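# Pull out the nearest yellow rod, rotate it, release

## Task

Draw the yellow rod closest to the right arm outward until it stops, rotate it 90 degrees so that its figures end up horizontal, and finish with the robot no longer in contact with that rod.

## Robot and tools

Robot: two arms, left_arm and right_arm. Each has six revolute joints and a two-finger gripper, and each carries a fisheye wrist camera: cam_left_wrist and cam_right_wrist, both 672x504. Images come back in that order, and calibration (K, distortion, T_world_to_cam) is supplied for each.

Frames: the scene frame has its origin at table-top height, halfway between the arms' nominal bases. +z points up, +x points out over the table, and left_arm is on the +y side. Image left and right do not match the arm names. The calibrated bases are left_arm at (-0.028, +0.289, +0.027) m and right_arm at (-0.040, -0.349, +0.007) m, both almost unrotated. Each arm reports its hand pose and wrist camera pose in its own base frame. end_effector_position (m) is the point between the finger pads, about 1 cm short of the tips. The fingers point along the gripper's +z axis and spread along its y axis. Printed poses can be a few cm off, more at full reach.

Row layout, shared by all motion tools: one flat list of 14 numbers covering both arms, each in [-1, 1]. The first 6 are left_arm joints, then left_arm opening, then 6 right_arm joints, then right_arm opening. Include all 14 even if only one arm moves. Joints inside each arm's block go in this order: wrist pitch (joint4), shoulder (joint2), wrist yaw (joint5), wrist roll (joint6), elbow (joint3), waist (joint1).

Joint numbers are scaled offsets, not poses. They count from the Joint targets shown when the action or call begins, not from the previous row, so sending the same offset twice moves the joint twice. Scale for 1.0: waist 1.202 rad, shoulder 1.258, elbow 1.3, wrist pitch 2.073, wrist yaw and wrist roll 2.022.

Stated joint ranges (rad): waist -2.618 to 3.054, shoulder 0 to 3.142, elbow 0 to 3.142, wrist pitch -1.571 to 1.571, wrist yaw -1.571 to 1.571, wrist roll -2.094 to 2.094. The real limits can differ by up to 0.059 rad. An action that would take a joint more than 0.059 rad beyond its range is rejected for both arms. If the first action fails this check, the whole call is rejected.

Opening is absolute, not an offset: +1 is fully open and -1 is shut. To leave a gripper alone, resend its current command. A 0 there is a real half-open command.

execute_actions(actions, cameras): actions is a list of actions. Each action is a table of up to 15 rows, and each row lasts one 1/30 s step. A short table repeats its last row until 15 steps have run, so each action lasts 0.5 s. An empty list only returns state and images. cameras picks which images come back: omitted or ["all"] gives all, [] gives none, and an unknown name invalidates the call.

move(target, speed, blend, opening_speed, blocking, cameras): target is either one 14-number row or a list of up to 15 rows. Every row's offsets count from the same starting Joint targets. All joints move together along a path, so the hand traces a curve. Nothing is avoided along the way: not obstacles, not the other arm.
- speed: rad/s for the joint with the most travel, 0.01 to 2, default 0.5. Give one value, or one per target.
- blend: rad, rounds off corners between list targets. The default is 0, which stops at each target.
- opening_speed: per second on the -1 to 1 scale, at least 0.2. Use a low value to close gently.
- blocking=false returns after about 0.5 s while the move keeps running.
The first target's openings are sent at the start. Later targets' openings are sent only after everything comes to rest at that target. The result adds a move: line with done, off_target (at rest but more than 0.035 rad from target), moving, held or fault. It can also show limits=held and each lagging arm's worst joint with its error. Neither done nor off_target tells you about contact.

wait(seconds 0 to 10) lets time pass while the arms hold their last command. stop() brakes a running move. zoom_image(camera, region=[x0, y0, x1, y1]) enlarges up to 504x504 pixels of the latest image from cam_left_wrist or cam_right_wrist. read_manual(section="licences") only returns licence text. finished_scene(scene) ends the scene for good, so call it only once the rod is out, turned flat and untouched.

Reading results:
- Joint positions and Joint velocities: per arm, in the joint order above, in rad and rad/s, followed by the finger-pad gap in m (0.094 m means fully open). "within noise" means the arm is still.
- Joint targets: the base that your next offsets count from.
- Tool commands: the current gripper commands.
- grip_measured: the finger opening on the command scale. With nothing held it reads slightly wide. On a part it reads a bit narrower than the part, and it does not show the moment of contact.
- Joint torques: include gravity and have offsets. Positive means toward a larger angle. Readings 2, 5 and 6 wrap at ±28 N m.
- Step readings list joint angles at some steps, for execute_actions calls only.
- "joint sent to its limit": a joint reached its end stop.
- "joint command not followed": the clearance check altered that arm's targets.
- MOTOR HOT appears at 75 °C. OVER-TEMPERATURE FAULT at 90 °C folds that arm away for the rest of the scene, and at 100 °C the arm goes limp.

Motion limits: each step, a target can lead its measured angle by at most 0.202 (waist), 0.258 (shoulder), 0.3 (elbow), 0.573 (wrist pitch) or 0.522 (wrist yaw and roll) rad. Large moves therefore take several actions. Targets that would move the hand more than 200 mm are scaled back.

Avoid:
- Slams, hard hits, strong pushes, drops, and releasing a rod while it is still moving.
- Any contact between the two arms. A hard clash can end the scene as failed.
- Fast contact, and aiming far beyond a contact point. Both press harder.
- Pushing steadily against something, holding loads, or staying stretched out. These heat the motors.
To stop pressing, command the targets back past the measured positions. Open well above grip_measured to let go, and move the gripper clear so it ends up touching nothing. Thinking time also advances the simulation.

Each tool is called in YAML: its name, and indented under it one key for each argument.

## Session

execute_actions:
  actions: []

Scene clock: 0.00 s.
left_arm: end_effector_position=(+0.4007, +0.0076, +0.1253) grip_measured=+1.000 end_effector_quat_wxyz=(+0.625, -0.028, +0.778, +0.057) | right_arm: end_effector_position=(+0.3999, -0.0295, +0.1148) grip_measured=+1.000 end_effector_quat_wxyz=(+0.608, +0.063, +0.791, -0.024)
Joint names: [wrist pitch, shoulder, wrist yaw, wrist roll, elbow, waist]
Joint positions: left_arm=[0.966 1.539 -0.191 0.014 0.356 -0.068 0.094] | right_arm=[0.914 1.54 0.071 0.059 0.363 -0.045 0.094]
Joint velocities: within noise
Joint torques (N m): no reading
Heat: left arm: 47 °C; right arm: 43 °C.
Joint targets: left_arm=[0.960 1.536 -0.192 0.015 0.359 -0.068] | right_arm=[0.904 1.538 0.071 0.060 0.365 -0.045]
Tool commands: left_gripper/opening=+1.0 right_gripper/opening=+1.0

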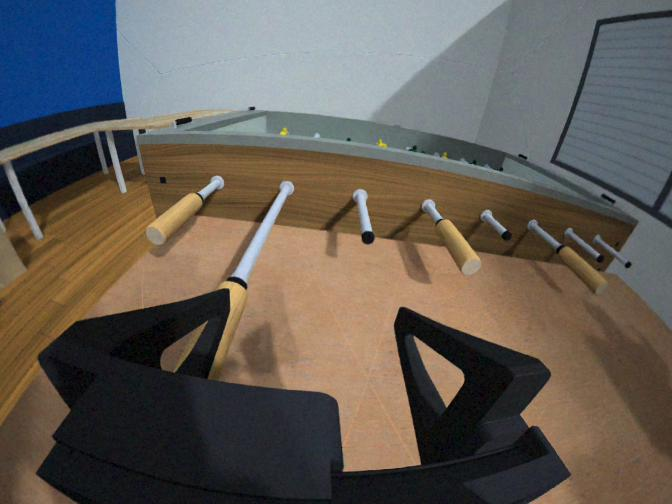

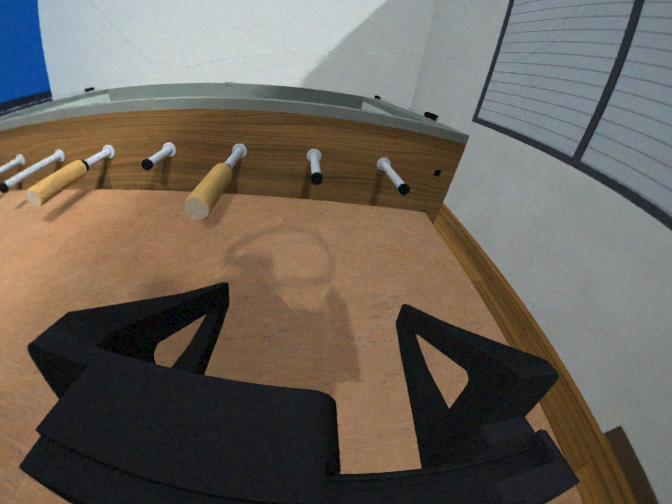

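zoom_image:
  camera: "cam_left_wrist"
  region: [230, 90, 550, 210]

zoom_image:
  camera: "cam_right_wrist"
  region: [60, 70, 480, 240]

Scaled by 1.575 from the camera's 672x504 image, which has a finer 960x720 frame.

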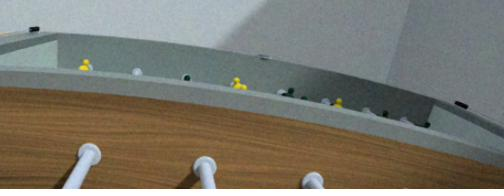

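Scaled by 1.200 from the camera's 672x504 image, which has a finer 960x720 frame.

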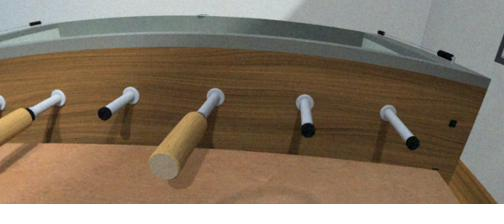

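move:
  target: [0,0,0,0,0,0,1, -0.436,0.288,-0.035,-0.03,0.95,0.037,0.1]
  speed: 1.0

Scene clock: 90.77 s.
left_arm: end_effector_position=(+0.4007, +0.0076, +0.1253) grip_measured=+1.000 end_effector_quat_wxyz=(+0.625, -0.028, +0.778, +0.057) | right_arm: end_effector_position=(+0.5909, -0.0053, +0.2836) grip_measured=+0.102 end_effector_quat_wxyz=(+0.599, +0.009, +0.800, -0.003)
Joint names: [wrist pitch, shoulder, wrist yaw, wrist roll, elbow, waist]
Joint positions: left_arm=[0.966 1.539 -0.191 0.014 0.356 -0.068 0.094] | right_arm=[0.02 1.881 0.008 0.008 1.576 -0.008 0.052]
Joint velocities: within noise
Joint torques (N m): left_arm=[1.85 -6.34 -0.04 0 5.31 -0.01] | right_arm=[1.6 -7.98 -0.08 -0.07 9.47 0.73]
Heat: left arm: 46 °C; right arm: 43 °C.
Joint targets: left_arm=[0.960 1.536 -0.192 0.015 0.359 -0.068] | right_arm=[0.001 1.900 0.000 -0.001 1.600 0.000]
move: done
camera_calibration:
cam_right_wrist: T_world_to_cam=[[-0.0148808, -0.983561, 0.179963, -0.0567108], [-0.639953, -0.128922, -0.757522, 0.624947], [0.76827, -0.126441, -0.627514, -0.158838], [0, 0, 0, 1]] pos_world=[0.521124, 0.00470751, 0.383943]

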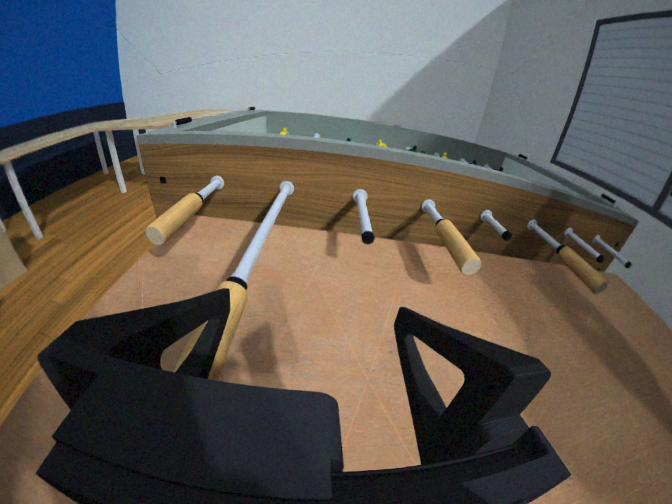

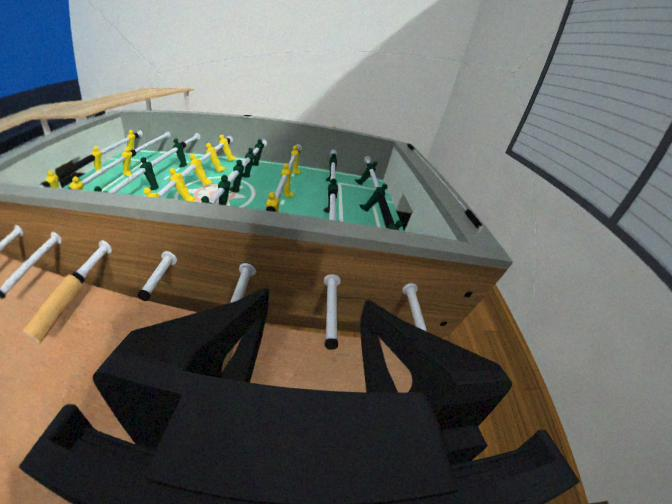

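zoom_image:
  camera: "cam_right_wrist"
  region: [130, 120, 450, 280]

Scaled by 1.575 from the camera's 672x504 image, which has a finer 960x720 frame.

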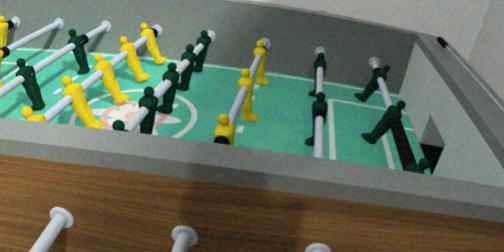

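move:
  target: [0,0,0,0,0,0,1, 0.485,-0.0663,0.154,0,-0.6077,0.2458,0.1]
  speed: 1.0
  cameras: ["cam_right_wrist"]

Scene clock: 156.57 s.
left_arm: end_effector_position=(+0.4007, +0.0076, +0.1253) grip_measured=+1.000 end_effector_quat_wxyz=(+0.625, -0.028, +0.778, +0.057) | right_arm: end_effector_position=(+0.5044, +0.0969, +0.1973) grip_measured=+0.102 end_effector_quat_wxyz=(+0.706, +0.006, +0.708, -0.002)
Joint names: [wrist pitch, shoulder, wrist yaw, wrist roll, elbow, waist]
Joint positions: left_arm=[0.966 1.539 -0.191 0.014 0.356 -0.068 0.094] | right_arm=[1.007 1.836 0.303 0.007 0.827 0.292 0.052]
Joint velocities: within noise
Joint torques (N m): left_arm=[1.85 -6.35 -0.05 0.01 5.3 -0.08] | right_arm=[1.7 -9.16 0.11 -0.08 4.74 0.34]
Heat: left arm: 45 °C; right arm: 44 °C.
Joint targets: left_arm=[0.960 1.536 -0.192 0.015 0.359 -0.068] | right_arm=[1.006 1.817 0.312 -0.001 0.810 0.295]
move: done
camera_calibration:
cam_right_wrist: T_world_to_cam=[[-0.0603142, -0.983184, 0.172373, 0.0823994], [-0.402621, -0.134053, -0.905498, 0.427438], [0.913377, -0.124015, -0.387765, -0.254408], [0, 0, 0, 1]] pos_world=[0.409436, 0.106763, 0.27419]
Images, in order (width x height): cam_right_wrist 672x504.

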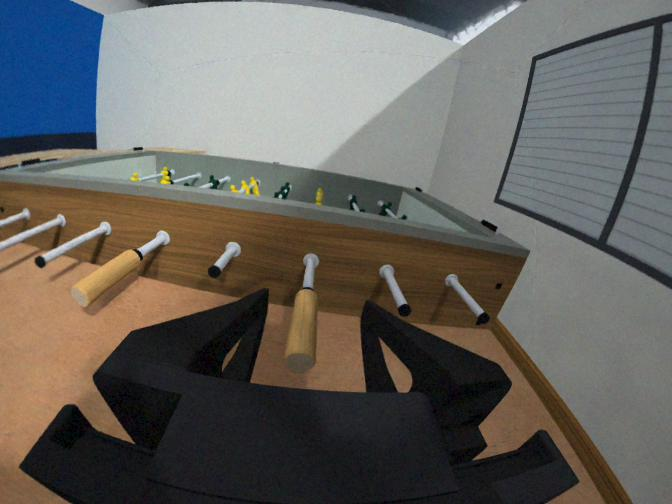

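zoom_image:
  camera: "cam_right_wrist"
  region: [180, 230, 460, 390]

Scaled by 1.800 from the camera's 672x504 image, which has a finer 960x720 frame.

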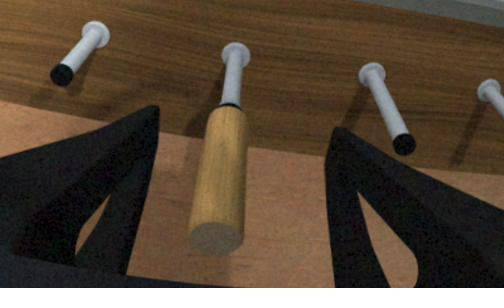

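move:
  target: [0,0,0,0,0,0,1, 0.167,0.228,0,-0.7765,-0.0446,0,0.0]
  speed: 1.0
  cameras: ["cam_right_wrist"]

Scene clock: 226.33 s.
left_arm: end_effector_position=(+0.4007, +0.0076, +0.1253) grip_measured=+1.000 end_effector_quat_wxyz=(+0.625, -0.028, +0.778, +0.057) | right_arm: end_effector_position=(+0.5032, +0.0963, +0.1346) grip_measured=+0.002 end_effector_quat_wxyz=(+0.508, -0.486, +0.498, -0.508)
Joint names: [wrist pitch, shoulder, wrist yaw, wrist roll, elbow, waist]
Joint positions: left_arm=[0.966 1.539 -0.191 0.014 0.356 -0.068 0.094] | right_arm=[1.351 2.085 0.305 -1.569 0.768 0.292 0.047]
Joint velocities: within noise
Joint torques (N m): left_arm=[1.84 -6.37 -0.03 0.01 5.3 -0.06] | right_arm=[1.74 -6.8 0.11 0.01 3.41 0.34]
Heat: left arm: 44 °C; right arm: 45 °C.
Joint targets: left_arm=[0.960 1.536 -0.192 0.015 0.359 -0.068] | right_arm=[1.352 2.103 0.312 -1.571 0.752 0.295]
move: done
camera_calibration:
cam_right_wrist: T_world_to_cam=[[-0.078943, 0.167486, 0.982709, -0.117981], [-0.414758, -0.901931, 0.1204, 0.31205], [0.906501, -0.398082, 0.140667, -0.318915], [0, 0, 0, 1]] pos_world=[0.409208, 0.174253, 0.123231]
Images, in order (width x height): cam_right_wrist 672x504.

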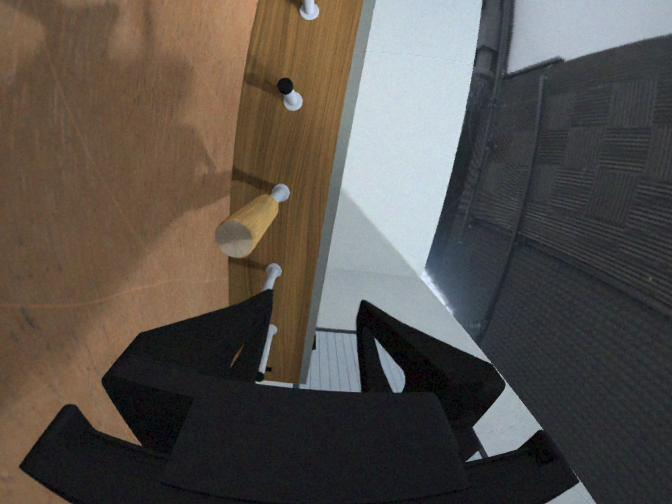

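move:
  target: [0,0,0,0,0,0,1, 0.0668,0.1765,0.0035,0,0.0377,0.004,0.0]
  speed: 0.8
  cameras: ["cam_right_wrist"]

Scene clock: 275.83 s.
left_arm: end_effector_position=(+0.4007, +0.0076, +0.1253) grip_measured=+1.000 end_effector_quat_wxyz=(+0.625, -0.028, +0.778, +0.057) | right_arm: end_effector_position=(+0.5030, +0.0951, +0.0629) grip_measured=+0.002 end_effector_quat_wxyz=(+0.484, -0.506, +0.511, -0.499)
Joint names: [wrist pitch, shoulder, wrist yaw, wrist roll, elbow, waist]
Joint positions: left_arm=[0.966 1.539 -0.191 0.014 0.356 -0.068 0.094] | right_arm=[1.49 2.312 0.311 -1.571 0.786 0.292 0.047]
Joint velocities: within noise
Joint torques (N m): left_arm=[1.84 -6.34 -0.04 0.01 5.31 -0.02] | right_arm=[1.69 -7.76 0.15 0 4.62 0.76]
Heat: left arm: 43 °C; right arm: 47 °C.
Joint targets: left_arm=[0.960 1.536 -0.192 0.015 0.359 -0.068] | right_arm=[1.491 2.325 0.319 -1.571 0.802 0.300]
move: done
camera_calibration:
cam_right_wrist: T_world_to_cam=[[-0.0124184, 0.188909, 0.981916, -0.082784], [-0.411022, -0.896159, 0.167212, 0.314177], [0.911541, -0.401512, 0.0887745, -0.308123], [0, 0, 0, 1]] pos_world=[0.408972, 0.173476, 0.0561061]
Images, in order (width x height): cam_right_wrist 672x504.

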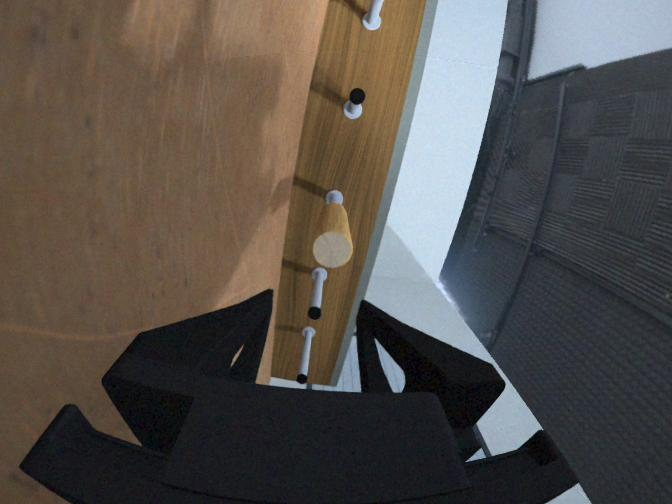

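move:
  target: [0,0,0,0,0,0,1, -0.0239,0.031,-0.0111,0,0.0938,-0.0162,0.0]
  speed: 0.5
  cameras: ["cam_right_wrist"]

Scene clock: 305.70 s.
left_arm: end_effector_position=(+0.4007, +0.0076, +0.1253) grip_measured=+1.000 end_effector_quat_wxyz=(+0.625, -0.028, +0.778, +0.057) | right_arm: end_effector_position=(+0.5297, +0.1028, +0.0797) grip_measured=+0.002 end_effector_quat_wxyz=(+0.504, -0.488, +0.499, -0.508)
Joint names: [wrist pitch, shoulder, wrist yaw, wrist roll, elbow, waist]
Joint positions: left_arm=[0.966 1.539 -0.191 0.014 0.356 -0.068 0.094] | right_arm=[1.459 2.341 0.303 -1.571 0.907 0.289 0.047]
Joint velocities: within noise
Joint torques (N m): left_arm=[1.84 -6.35 -0.04 0 5.34 -0.05] | right_arm=[1.57 -7.64 -0.04 0 5.19 -0.69]
Heat: left arm: 43 °C; right arm: 47 °C.
Joint targets: left_arm=[0.960 1.536 -0.192 0.015 0.359 -0.068] | right_arm=[1.441 2.364 0.296 -1.571 0.923 0.280]
move: done
camera_calibration:
cam_right_wrist: T_world_to_cam=[[-0.0703392, 0.171629, 0.982647, -0.0680282], [-0.415473, -0.900617, 0.127562, 0.335154], [0.906882, -0.399291, 0.134656, -0.332269], [0, 0, 0, 1]] pos_world=[0.435791, 0.180849, 0.0688369]
Images, in order (width x height): cam_right_wrist 672x504.

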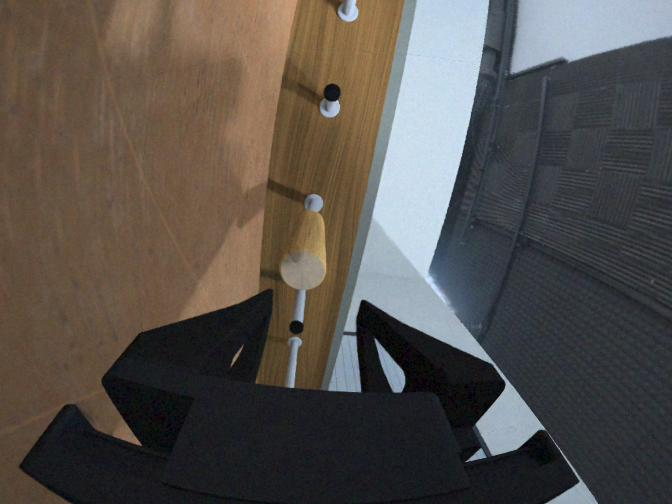

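move:
  target: [0,0,0,0,0,0,1, -0.1151,0.1089,-0.0239,0,0.2708,-0.0411,0.0]
  speed: 0.4
  cameras: ["cam_right_wrist"]

Scene clock: 319.07 s.
left_arm: end_effector_position=(+0.4007, +0.0076, +0.1253) grip_measured=+1.000 end_effector_quat_wxyz=(+0.625, -0.028, +0.778, +0.057) | right_arm: end_effector_position=(+0.6041, +0.1011, +0.0737) grip_measured=+0.002 end_effector_quat_wxyz=(+0.496, -0.495, +0.504, -0.505)
Joint names: [wrist pitch, shoulder, wrist yaw, wrist roll, elbow, waist]
Joint positions: left_arm=[0.966 1.539 -0.191 0.014 0.356 -0.068 0.094] | right_arm=[1.221 2.473 0.256 -1.571 1.255 0.238 0.047]
Joint velocities: within noise
Joint torques (N m): left_arm=[1.85 -6.31 -0.04 0.02 5.3 -0.03] | right_arm=[1.58 -9.05 -0.02 0.01 6.61 -0.58]
Heat: left arm: 43 °C; right arm: 46 °C.
Joint targets: left_arm=[0.960 1.536 -0.192 0.015 0.359 -0.068] | right_arm=[1.203 2.502 0.248 -1.571 1.275 0.231]
move: done
camera_calibration:
cam_right_wrist: T_world_to_cam=[[-0.0485574, 0.178219, 0.982792, -0.0704202], [-0.415653, -0.898312, 0.142363, 0.364048], [0.908226, -0.401588, 0.117697, -0.39891], [0, 0, 0, 1]] pos_world=[0.510199, 0.179382, 0.0643319]
Images, in order (width x height): cam_right_wrist 672x504.

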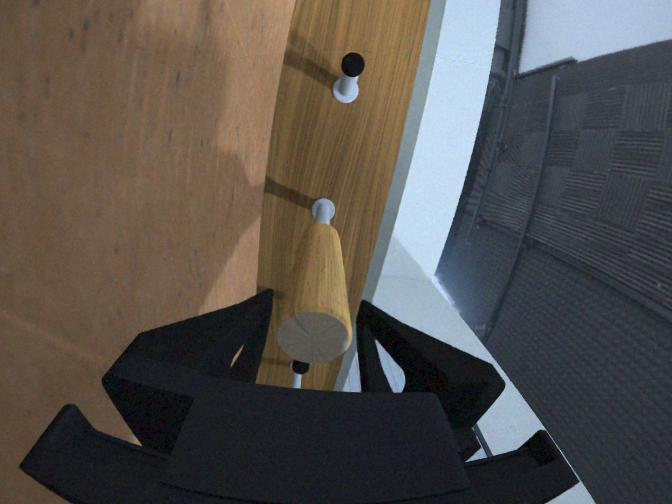

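move:
  target: [0,0,0,0,0,0,1, 0,0,0,0,0,0,-0.6]
  opening_speed: 0.6
  cameras: ["cam_right_wrist"]

Scene clock: 328.97 s.
left_arm: end_effector_position=(+0.4007, +0.0076, +0.1253) grip_measured=+1.000 end_effector_quat_wxyz=(+0.625, -0.028, +0.778, +0.057) | right_arm: end_effector_position=(+0.6041, +0.1012, +0.0732) grip_measured=-0.309 end_effector_quat_wxyz=(+0.496, -0.495, +0.504, -0.505)
Joint names: [wrist pitch, shoulder, wrist yaw, wrist roll, elbow, waist]
Joint positions: left_arm=[0.966 1.539 -0.191 0.014 0.356 -0.068 0.094] | right_arm=[1.22 2.473 0.255 -1.571 1.255 0.238 0.032]
Joint velocities: within noise
Joint torques (N m): left_arm=[1.84 -6.31 -0.06 0.01 5.34 -0.03] | right_arm=[1.57 -9.09 -0.05 0.01 6.63 -0.58]
Heat: left arm: 43 °C; right arm: 46 °C.
Joint targets: left_arm=[0.960 1.536 -0.192 0.015 0.359 -0.068] | right_arm=[1.203 2.501 0.248 -1.571 1.275 0.231]
move: done
camera_calibration:
cam_right_wrist: T_world_to_cam=[[-0.0472365, 0.178537, 0.982799, -0.0707805], [-0.414756, -0.898577, 0.143303, 0.363649], [0.908706, -0.400853, 0.116495, -0.399061], [0, 0, 0, 1]] pos_world=[0.510111, 0.179439, 0.0639396]
Images, in order (width x height): cam_right_wrist 672x504.

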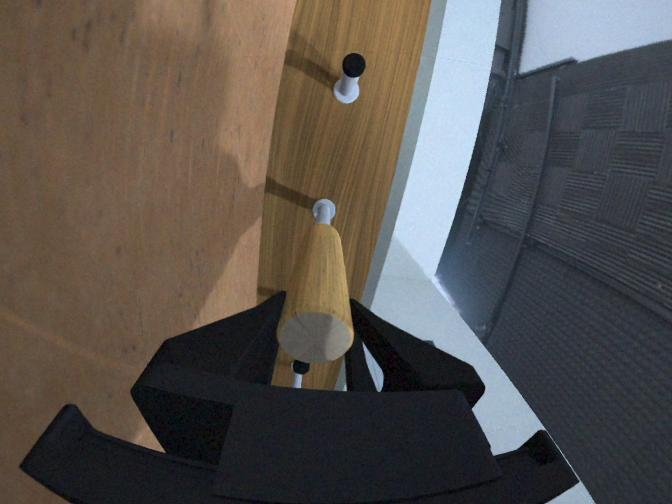

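move:
  target:
    - [0,0,0,0,0,0,1, 0.0704,-0.1017,0.0193,0.2082,-0.1923,0.0316,-0.6]
    - [0,0,0,0,0,0,1, 0.1264,-0.1502,0.0346,0.4308,-0.3285,0.0574,-0.6]
    - [0,0,0,0,0,0,1, 0.136,-0.2329,0.0534,0.6533,-0.4623,0.0899,-0.6]
  speed: 0.6
  blend: 0.1
  cameras: ["cam_right_wrist"]

Scene clock: 380.07 s.
left_arm: end_effector_position=(+0.4007, +0.0076, +0.1253) grip_measured=+1.000 end_effector_quat_wxyz=(+0.625, -0.028, +0.778, +0.057) | right_arm: end_effector_position=(+0.4790, +0.1011, +0.0666) grip_measured=-0.309 end_effector_quat_wxyz=(+0.675, -0.101, +0.722, -0.109)
Joint names: [wrist pitch, shoulder, wrist yaw, wrist roll, elbow, waist]
Joint positions: left_arm=[0.966 1.539 -0.191 0.014 0.356 -0.068 0.094] | right_arm=[1.479 2.235 0.351 -0.276 0.688 0.331 0.032]
Joint velocities: within noise
Joint torques (N m): left_arm=[1.84 -6.32 -0.06 0.01 5.3 -0.05] | right_arm=[1.77 -10.43 0.11 0.33 2.29 0.75]
Heat: left arm: 42 °C; right arm: 46 °C.
Joint targets: left_arm=[0.960 1.536 -0.192 0.015 0.359 -0.068] | right_arm=[1.484 2.209 0.356 -0.250 0.674 0.339]
move: done
camera_calibration:
cam_right_wrist: T_world_to_cam=[[-0.0373435, -0.886065, 0.462054, 0.0673786], [-0.45898, -0.395512, -0.795555, 0.3455], [0.887662, -0.241782, -0.391916, -0.256794], [0, 0, 0, 1]] pos_world=[0.38904, 0.134263, 0.14309]
Images, in order (width x height): cam_right_wrist 672x504.

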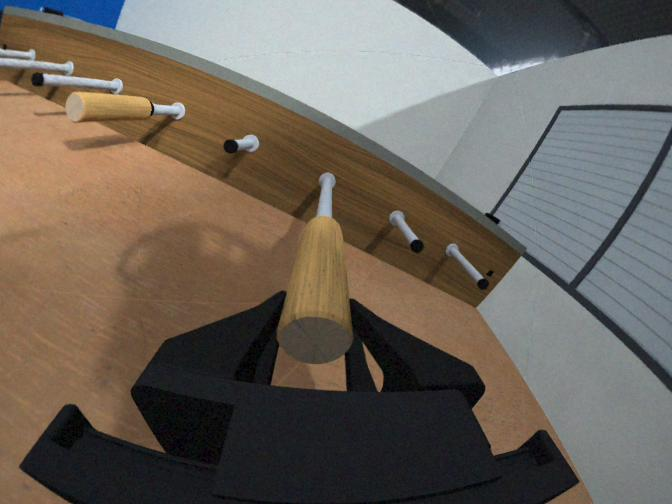

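move:
  target: [0,0,0,0,0,0,1, 0.0063,-0.0787,0.023,0.1434,-0.1231,0.0391,-0.6]
  speed: 0.4
  cameras: ["cam_right_wrist"]

Scene clock: 388.10 s.
left_arm: end_effector_position=(+0.4007, +0.0076, +0.1253) grip_measured=+1.000 end_effector_quat_wxyz=(+0.625, -0.028, +0.778, +0.057) | right_arm: end_effector_position=(+0.4650, +0.1036, +0.0677) grip_measured=-0.310 end_effector_quat_wxyz=(+0.667, -0.009, +0.745, -0.012)
Joint names: [wrist pitch, shoulder, wrist yaw, wrist roll, elbow, waist]
Joint positions: left_arm=[0.966 1.539 -0.191 0.014 0.356 -0.068 0.094] | right_arm=[1.413 2.16 0.348 0.011 0.629 0.345 0.032]
Joint velocities: within noise
Joint torques (N m): left_arm=[1.85 -6.34 -0.05 0.01 5.33 -0.06] | right_arm=[2.49 -11.99 0.65 0.31 -5.22 3.7]
Heat: left arm: 42 °C; right arm: 46 °C.
Joint targets: left_arm=[0.960 1.536 -0.192 0.015 0.359 -0.068] | right_arm=[1.497 2.110 0.402 0.040 0.514 0.386]
move: off_target (right_arm); right_arm: the elbow is farthest, 0.115 rad from its target
camera_calibration:
cam_right_wrist: T_world_to_cam=[[-0.0309948, -0.976861, 0.211615, 0.0920446], [-0.49706, -0.168617, -0.851175, 0.338911], [0.867162, -0.131567, -0.480333, -0.239316], [0, 0, 0, 1]] pos_world=[0.378838, 0.115575, 0.154043]
Images, in order (width x height): cam_right_wrist 672x504.

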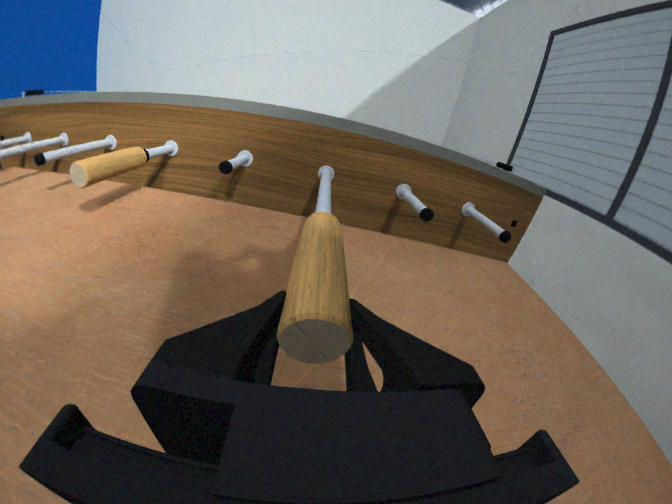

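move:
  target: [0,0,0,0,0,0,1, -0.0405,0.0397,-0.0267,0.012,0.0885,-0.0341,-0.6]
  speed: 0.4
  cameras: ["cam_right_wrist"]

Scene clock: 401.93 s.
left_arm: end_effector_position=(+0.4007, +0.0076, +0.1253) grip_measured=+1.000 end_effector_quat_wxyz=(+0.625, -0.028, +0.778, +0.057) | right_arm: end_effector_position=(+0.4678, +0.1044, +0.0673) grip_measured=-0.310 end_effector_quat_wxyz=(+0.665, -0.001, +0.747, -0.002)
Joint names: [wrist pitch, shoulder, wrist yaw, wrist roll, elbow, waist]
Joint positions: left_arm=[0.966 1.539 -0.191 0.014 0.356 -0.068 0.094] | right_arm=[1.397 2.16 0.341 0.037 0.64 0.342 0.032]
Joint velocities: within noise
Joint torques (N m): left_arm=[1.84 -6.39 -0.05 0.01 5.33 -0.06] | right_arm=[1.88 -7.84 0.15 0.29 2.69 0.31]
Heat: left arm: 42 °C; right arm: 49 °C.
Joint targets: left_arm=[0.960 1.536 -0.192 0.015 0.359 -0.068] | right_arm=[1.414 2.160 0.348 0.064 0.629 0.345]
move: done
camera_calibration:
cam_right_wrist: T_world_to_cam=[[-0.0286201, -0.982052, 0.186427, 0.0941044], [-0.50069, -0.147336, -0.852996, 0.339692], [0.865153, -0.117755, -0.487487, -0.241753], [0, 0, 0, 1]] pos_world=[0.381927, 0.113997, 0.154361]
Images, in order (width x height): cam_right_wrist 672x504.

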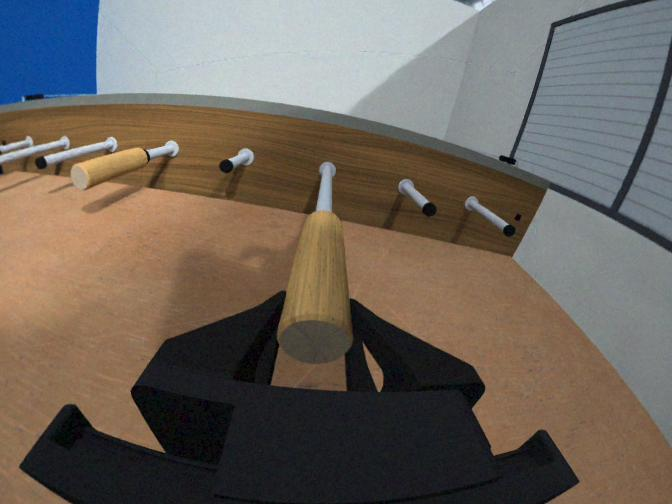

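move:
  target: [0,0,0,0,0,0,1, 0.01,-0.012,0.006,0,-0.04,0.006,-0.6]
  speed: 0.3
  cameras: []

Scene clock: 408.20 s.
left_arm: end_effector_position=(+0.4007, +0.0076, +0.1253) grip_measured=+1.000 end_effector_quat_wxyz=(+0.625, -0.028, +0.778, +0.057) | right_arm: end_effector_position=(+0.4658, +0.1038, +0.0655) grip_measured=-0.310 end_effector_quat_wxyz=(+0.663, -0.002, +0.748, -0.002)
Joint names: [wrist pitch, shoulder, wrist yaw, wrist roll, elbow, waist]
Joint positions: left_arm=[0.966 1.539 -0.191 0.014 0.356 -0.068 0.094] | right_arm=[1.4 2.16 0.34 0.038 0.632 0.342 0.032]
Joint velocities: within noise
Joint torques (N m): left_arm=[1.84 -6.34 -0.04 0.01 5.34 -0.05] | right_arm=[2.04 -9.09 0.29 0.3 -0.5 0.95]
Heat: left arm: 42 °C; right arm: 49 °C.
Joint targets: left_arm=[0.960 1.536 -0.192 0.015 0.359 -0.068] | right_arm=[1.434 2.144 0.360 0.065 0.577 0.352]
move: off_target (right_arm); right_arm: the elbow is farthest, 0.055 rad from its target
No camera images: "cameras" was empty.

move:
  target: [0,0,0,0,0,0,1, 0,0.0,0,0,0.02,0,0.3]
  speed: 0.3
  opening_speed: 1.5
  cameras: ["cam_right_wrist"]

Scene clock: 413.77 s.
left_arm: end_effector_position=(+0.4007, +0.0076, +0.1253) grip_measured=+1.000 end_effector_quat_wxyz=(+0.625, -0.028, +0.778, +0.057) | right_arm: end_effector_position=(+0.4605, +0.0998, +0.0671) grip_measured=+0.298 end_effector_quat_wxyz=(+0.668, +0.010, +0.744, +0.001)
Joint names: [wrist pitch, shoulder, wrist yaw, wrist roll, elbow, waist]
Joint positions: left_arm=[0.966 1.539 -0.191 0.014 0.356 -0.068 0.094] | right_arm=[1.435 2.158 0.352 0.054 0.607 0.342 0.061]
Joint velocities: within noise
Joint torques (N m): left_arm=[1.83 -6.34 -0.04 0.01 5.31 -0.08] | right_arm=[1.79 -8.8 0.11 0.15 3.02 0.96]
Heat: left arm: 42 °C; right arm: 49 °C.
Joint targets: left_arm=[0.960 1.536 -0.192 0.015 0.359 -0.068] | right_arm=[1.434 2.144 0.360 0.064 0.604 0.352]
move: done
camera_calibration:
cam_right_wrist: T_world_to_cam=[[-0.0428915, -0.984722, 0.16877, 0.0974113], [-0.496477, -0.125583, -0.858917, 0.331461], [0.866989, -0.12063, -0.483506, -0.236926], [0, 0, 0, 1]] pos_world=[0.374153, 0.108968, 0.153702]
Images, in order (width x height): cam_right_wrist 672x504.

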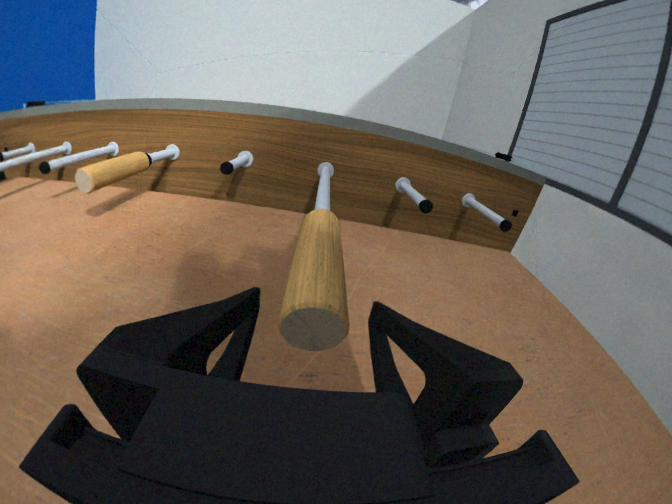

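move:
  target:
    - [0,0,0,0,0,0,1, -0.3203,-0.4245,0,0,0.0892,0,0.3]
    - [0,0,0,0,0,0,1, -0.6435,-0.194,0,-0.0317,0.7662,0,0.3]
  speed: 1.0
  blend: 0.1
  cameras: ["cam_right_wrist"]

zoom_image:
  camera: "cam_right_wrist"
  region: [180, 100, 460, 300]

Scene clock: 428.27 s.
left_arm: end_effector_position=(+0.4007, +0.0076, +0.1253) grip_measured=+1.000 end_effector_quat_wxyz=(+0.625, -0.028, +0.778, +0.057) | right_arm: end_effector_position=(+0.5722, +0.1391, +0.3088) grip_measured=+0.298 end_effector_quat_wxyz=(+0.642, -0.015, +0.766, -0.024)
Joint names: [wrist pitch, shoulder, wrist yaw, wrist roll, elbow, waist]
Joint positions: left_arm=[0.966 1.539 -0.191 0.014 0.356 -0.068 0.094] | right_arm=[0.12 1.881 0.355 0.008 1.574 0.342 0.061]
Joint velocities: within noise
Joint torques (N m): left_arm=[1.84 -6.35 -0.05 0 5.31 -0.05] | right_arm=[1.55 -7.97 0.14 -0.1 9.52 0.95]
Heat: left arm: 42 °C; right arm: 48 °C.
Joint targets: left_arm=[0.960 1.536 -0.192 0.015 0.359 -0.068] | right_arm=[0.100 1.900 0.360 0.000 1.599 0.352]
move: done
camera_calibration:
cam_right_wrist: T_world_to_cam=[[-0.0251497, -0.970519, 0.239707, 0.0660823], [-0.552811, -0.186283, -0.812218, 0.625669], [0.832927, -0.15294, -0.531829, -0.173269], [0, 0, 0, 1]] pos_world=[0.491859, 0.154186, 0.40019]
Images, in order (width x height): cam_right_wrist 672x504.

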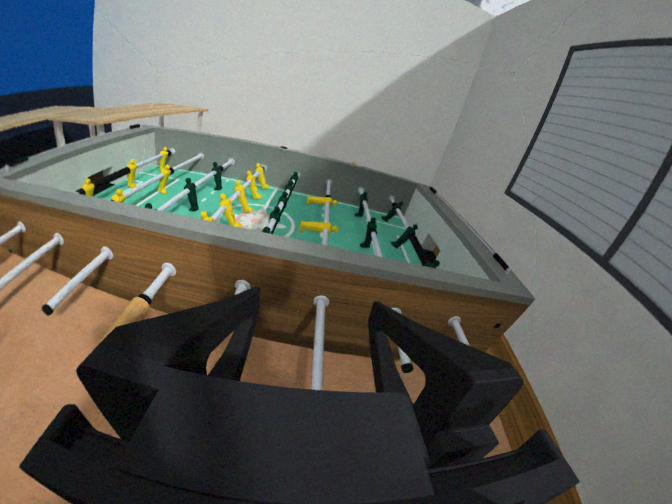

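Scaled by 1.800 from the camera's 672x504 image, which has a finer 960x720 frame.

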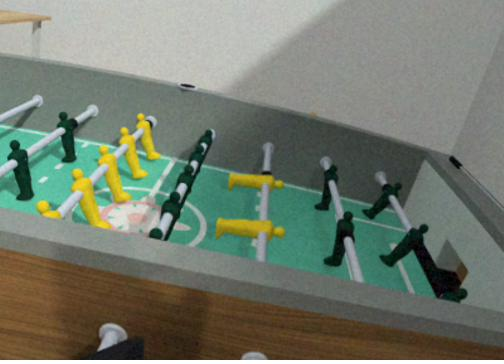

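finished_scene:
  scene: 1

The scene is finished: the task was done.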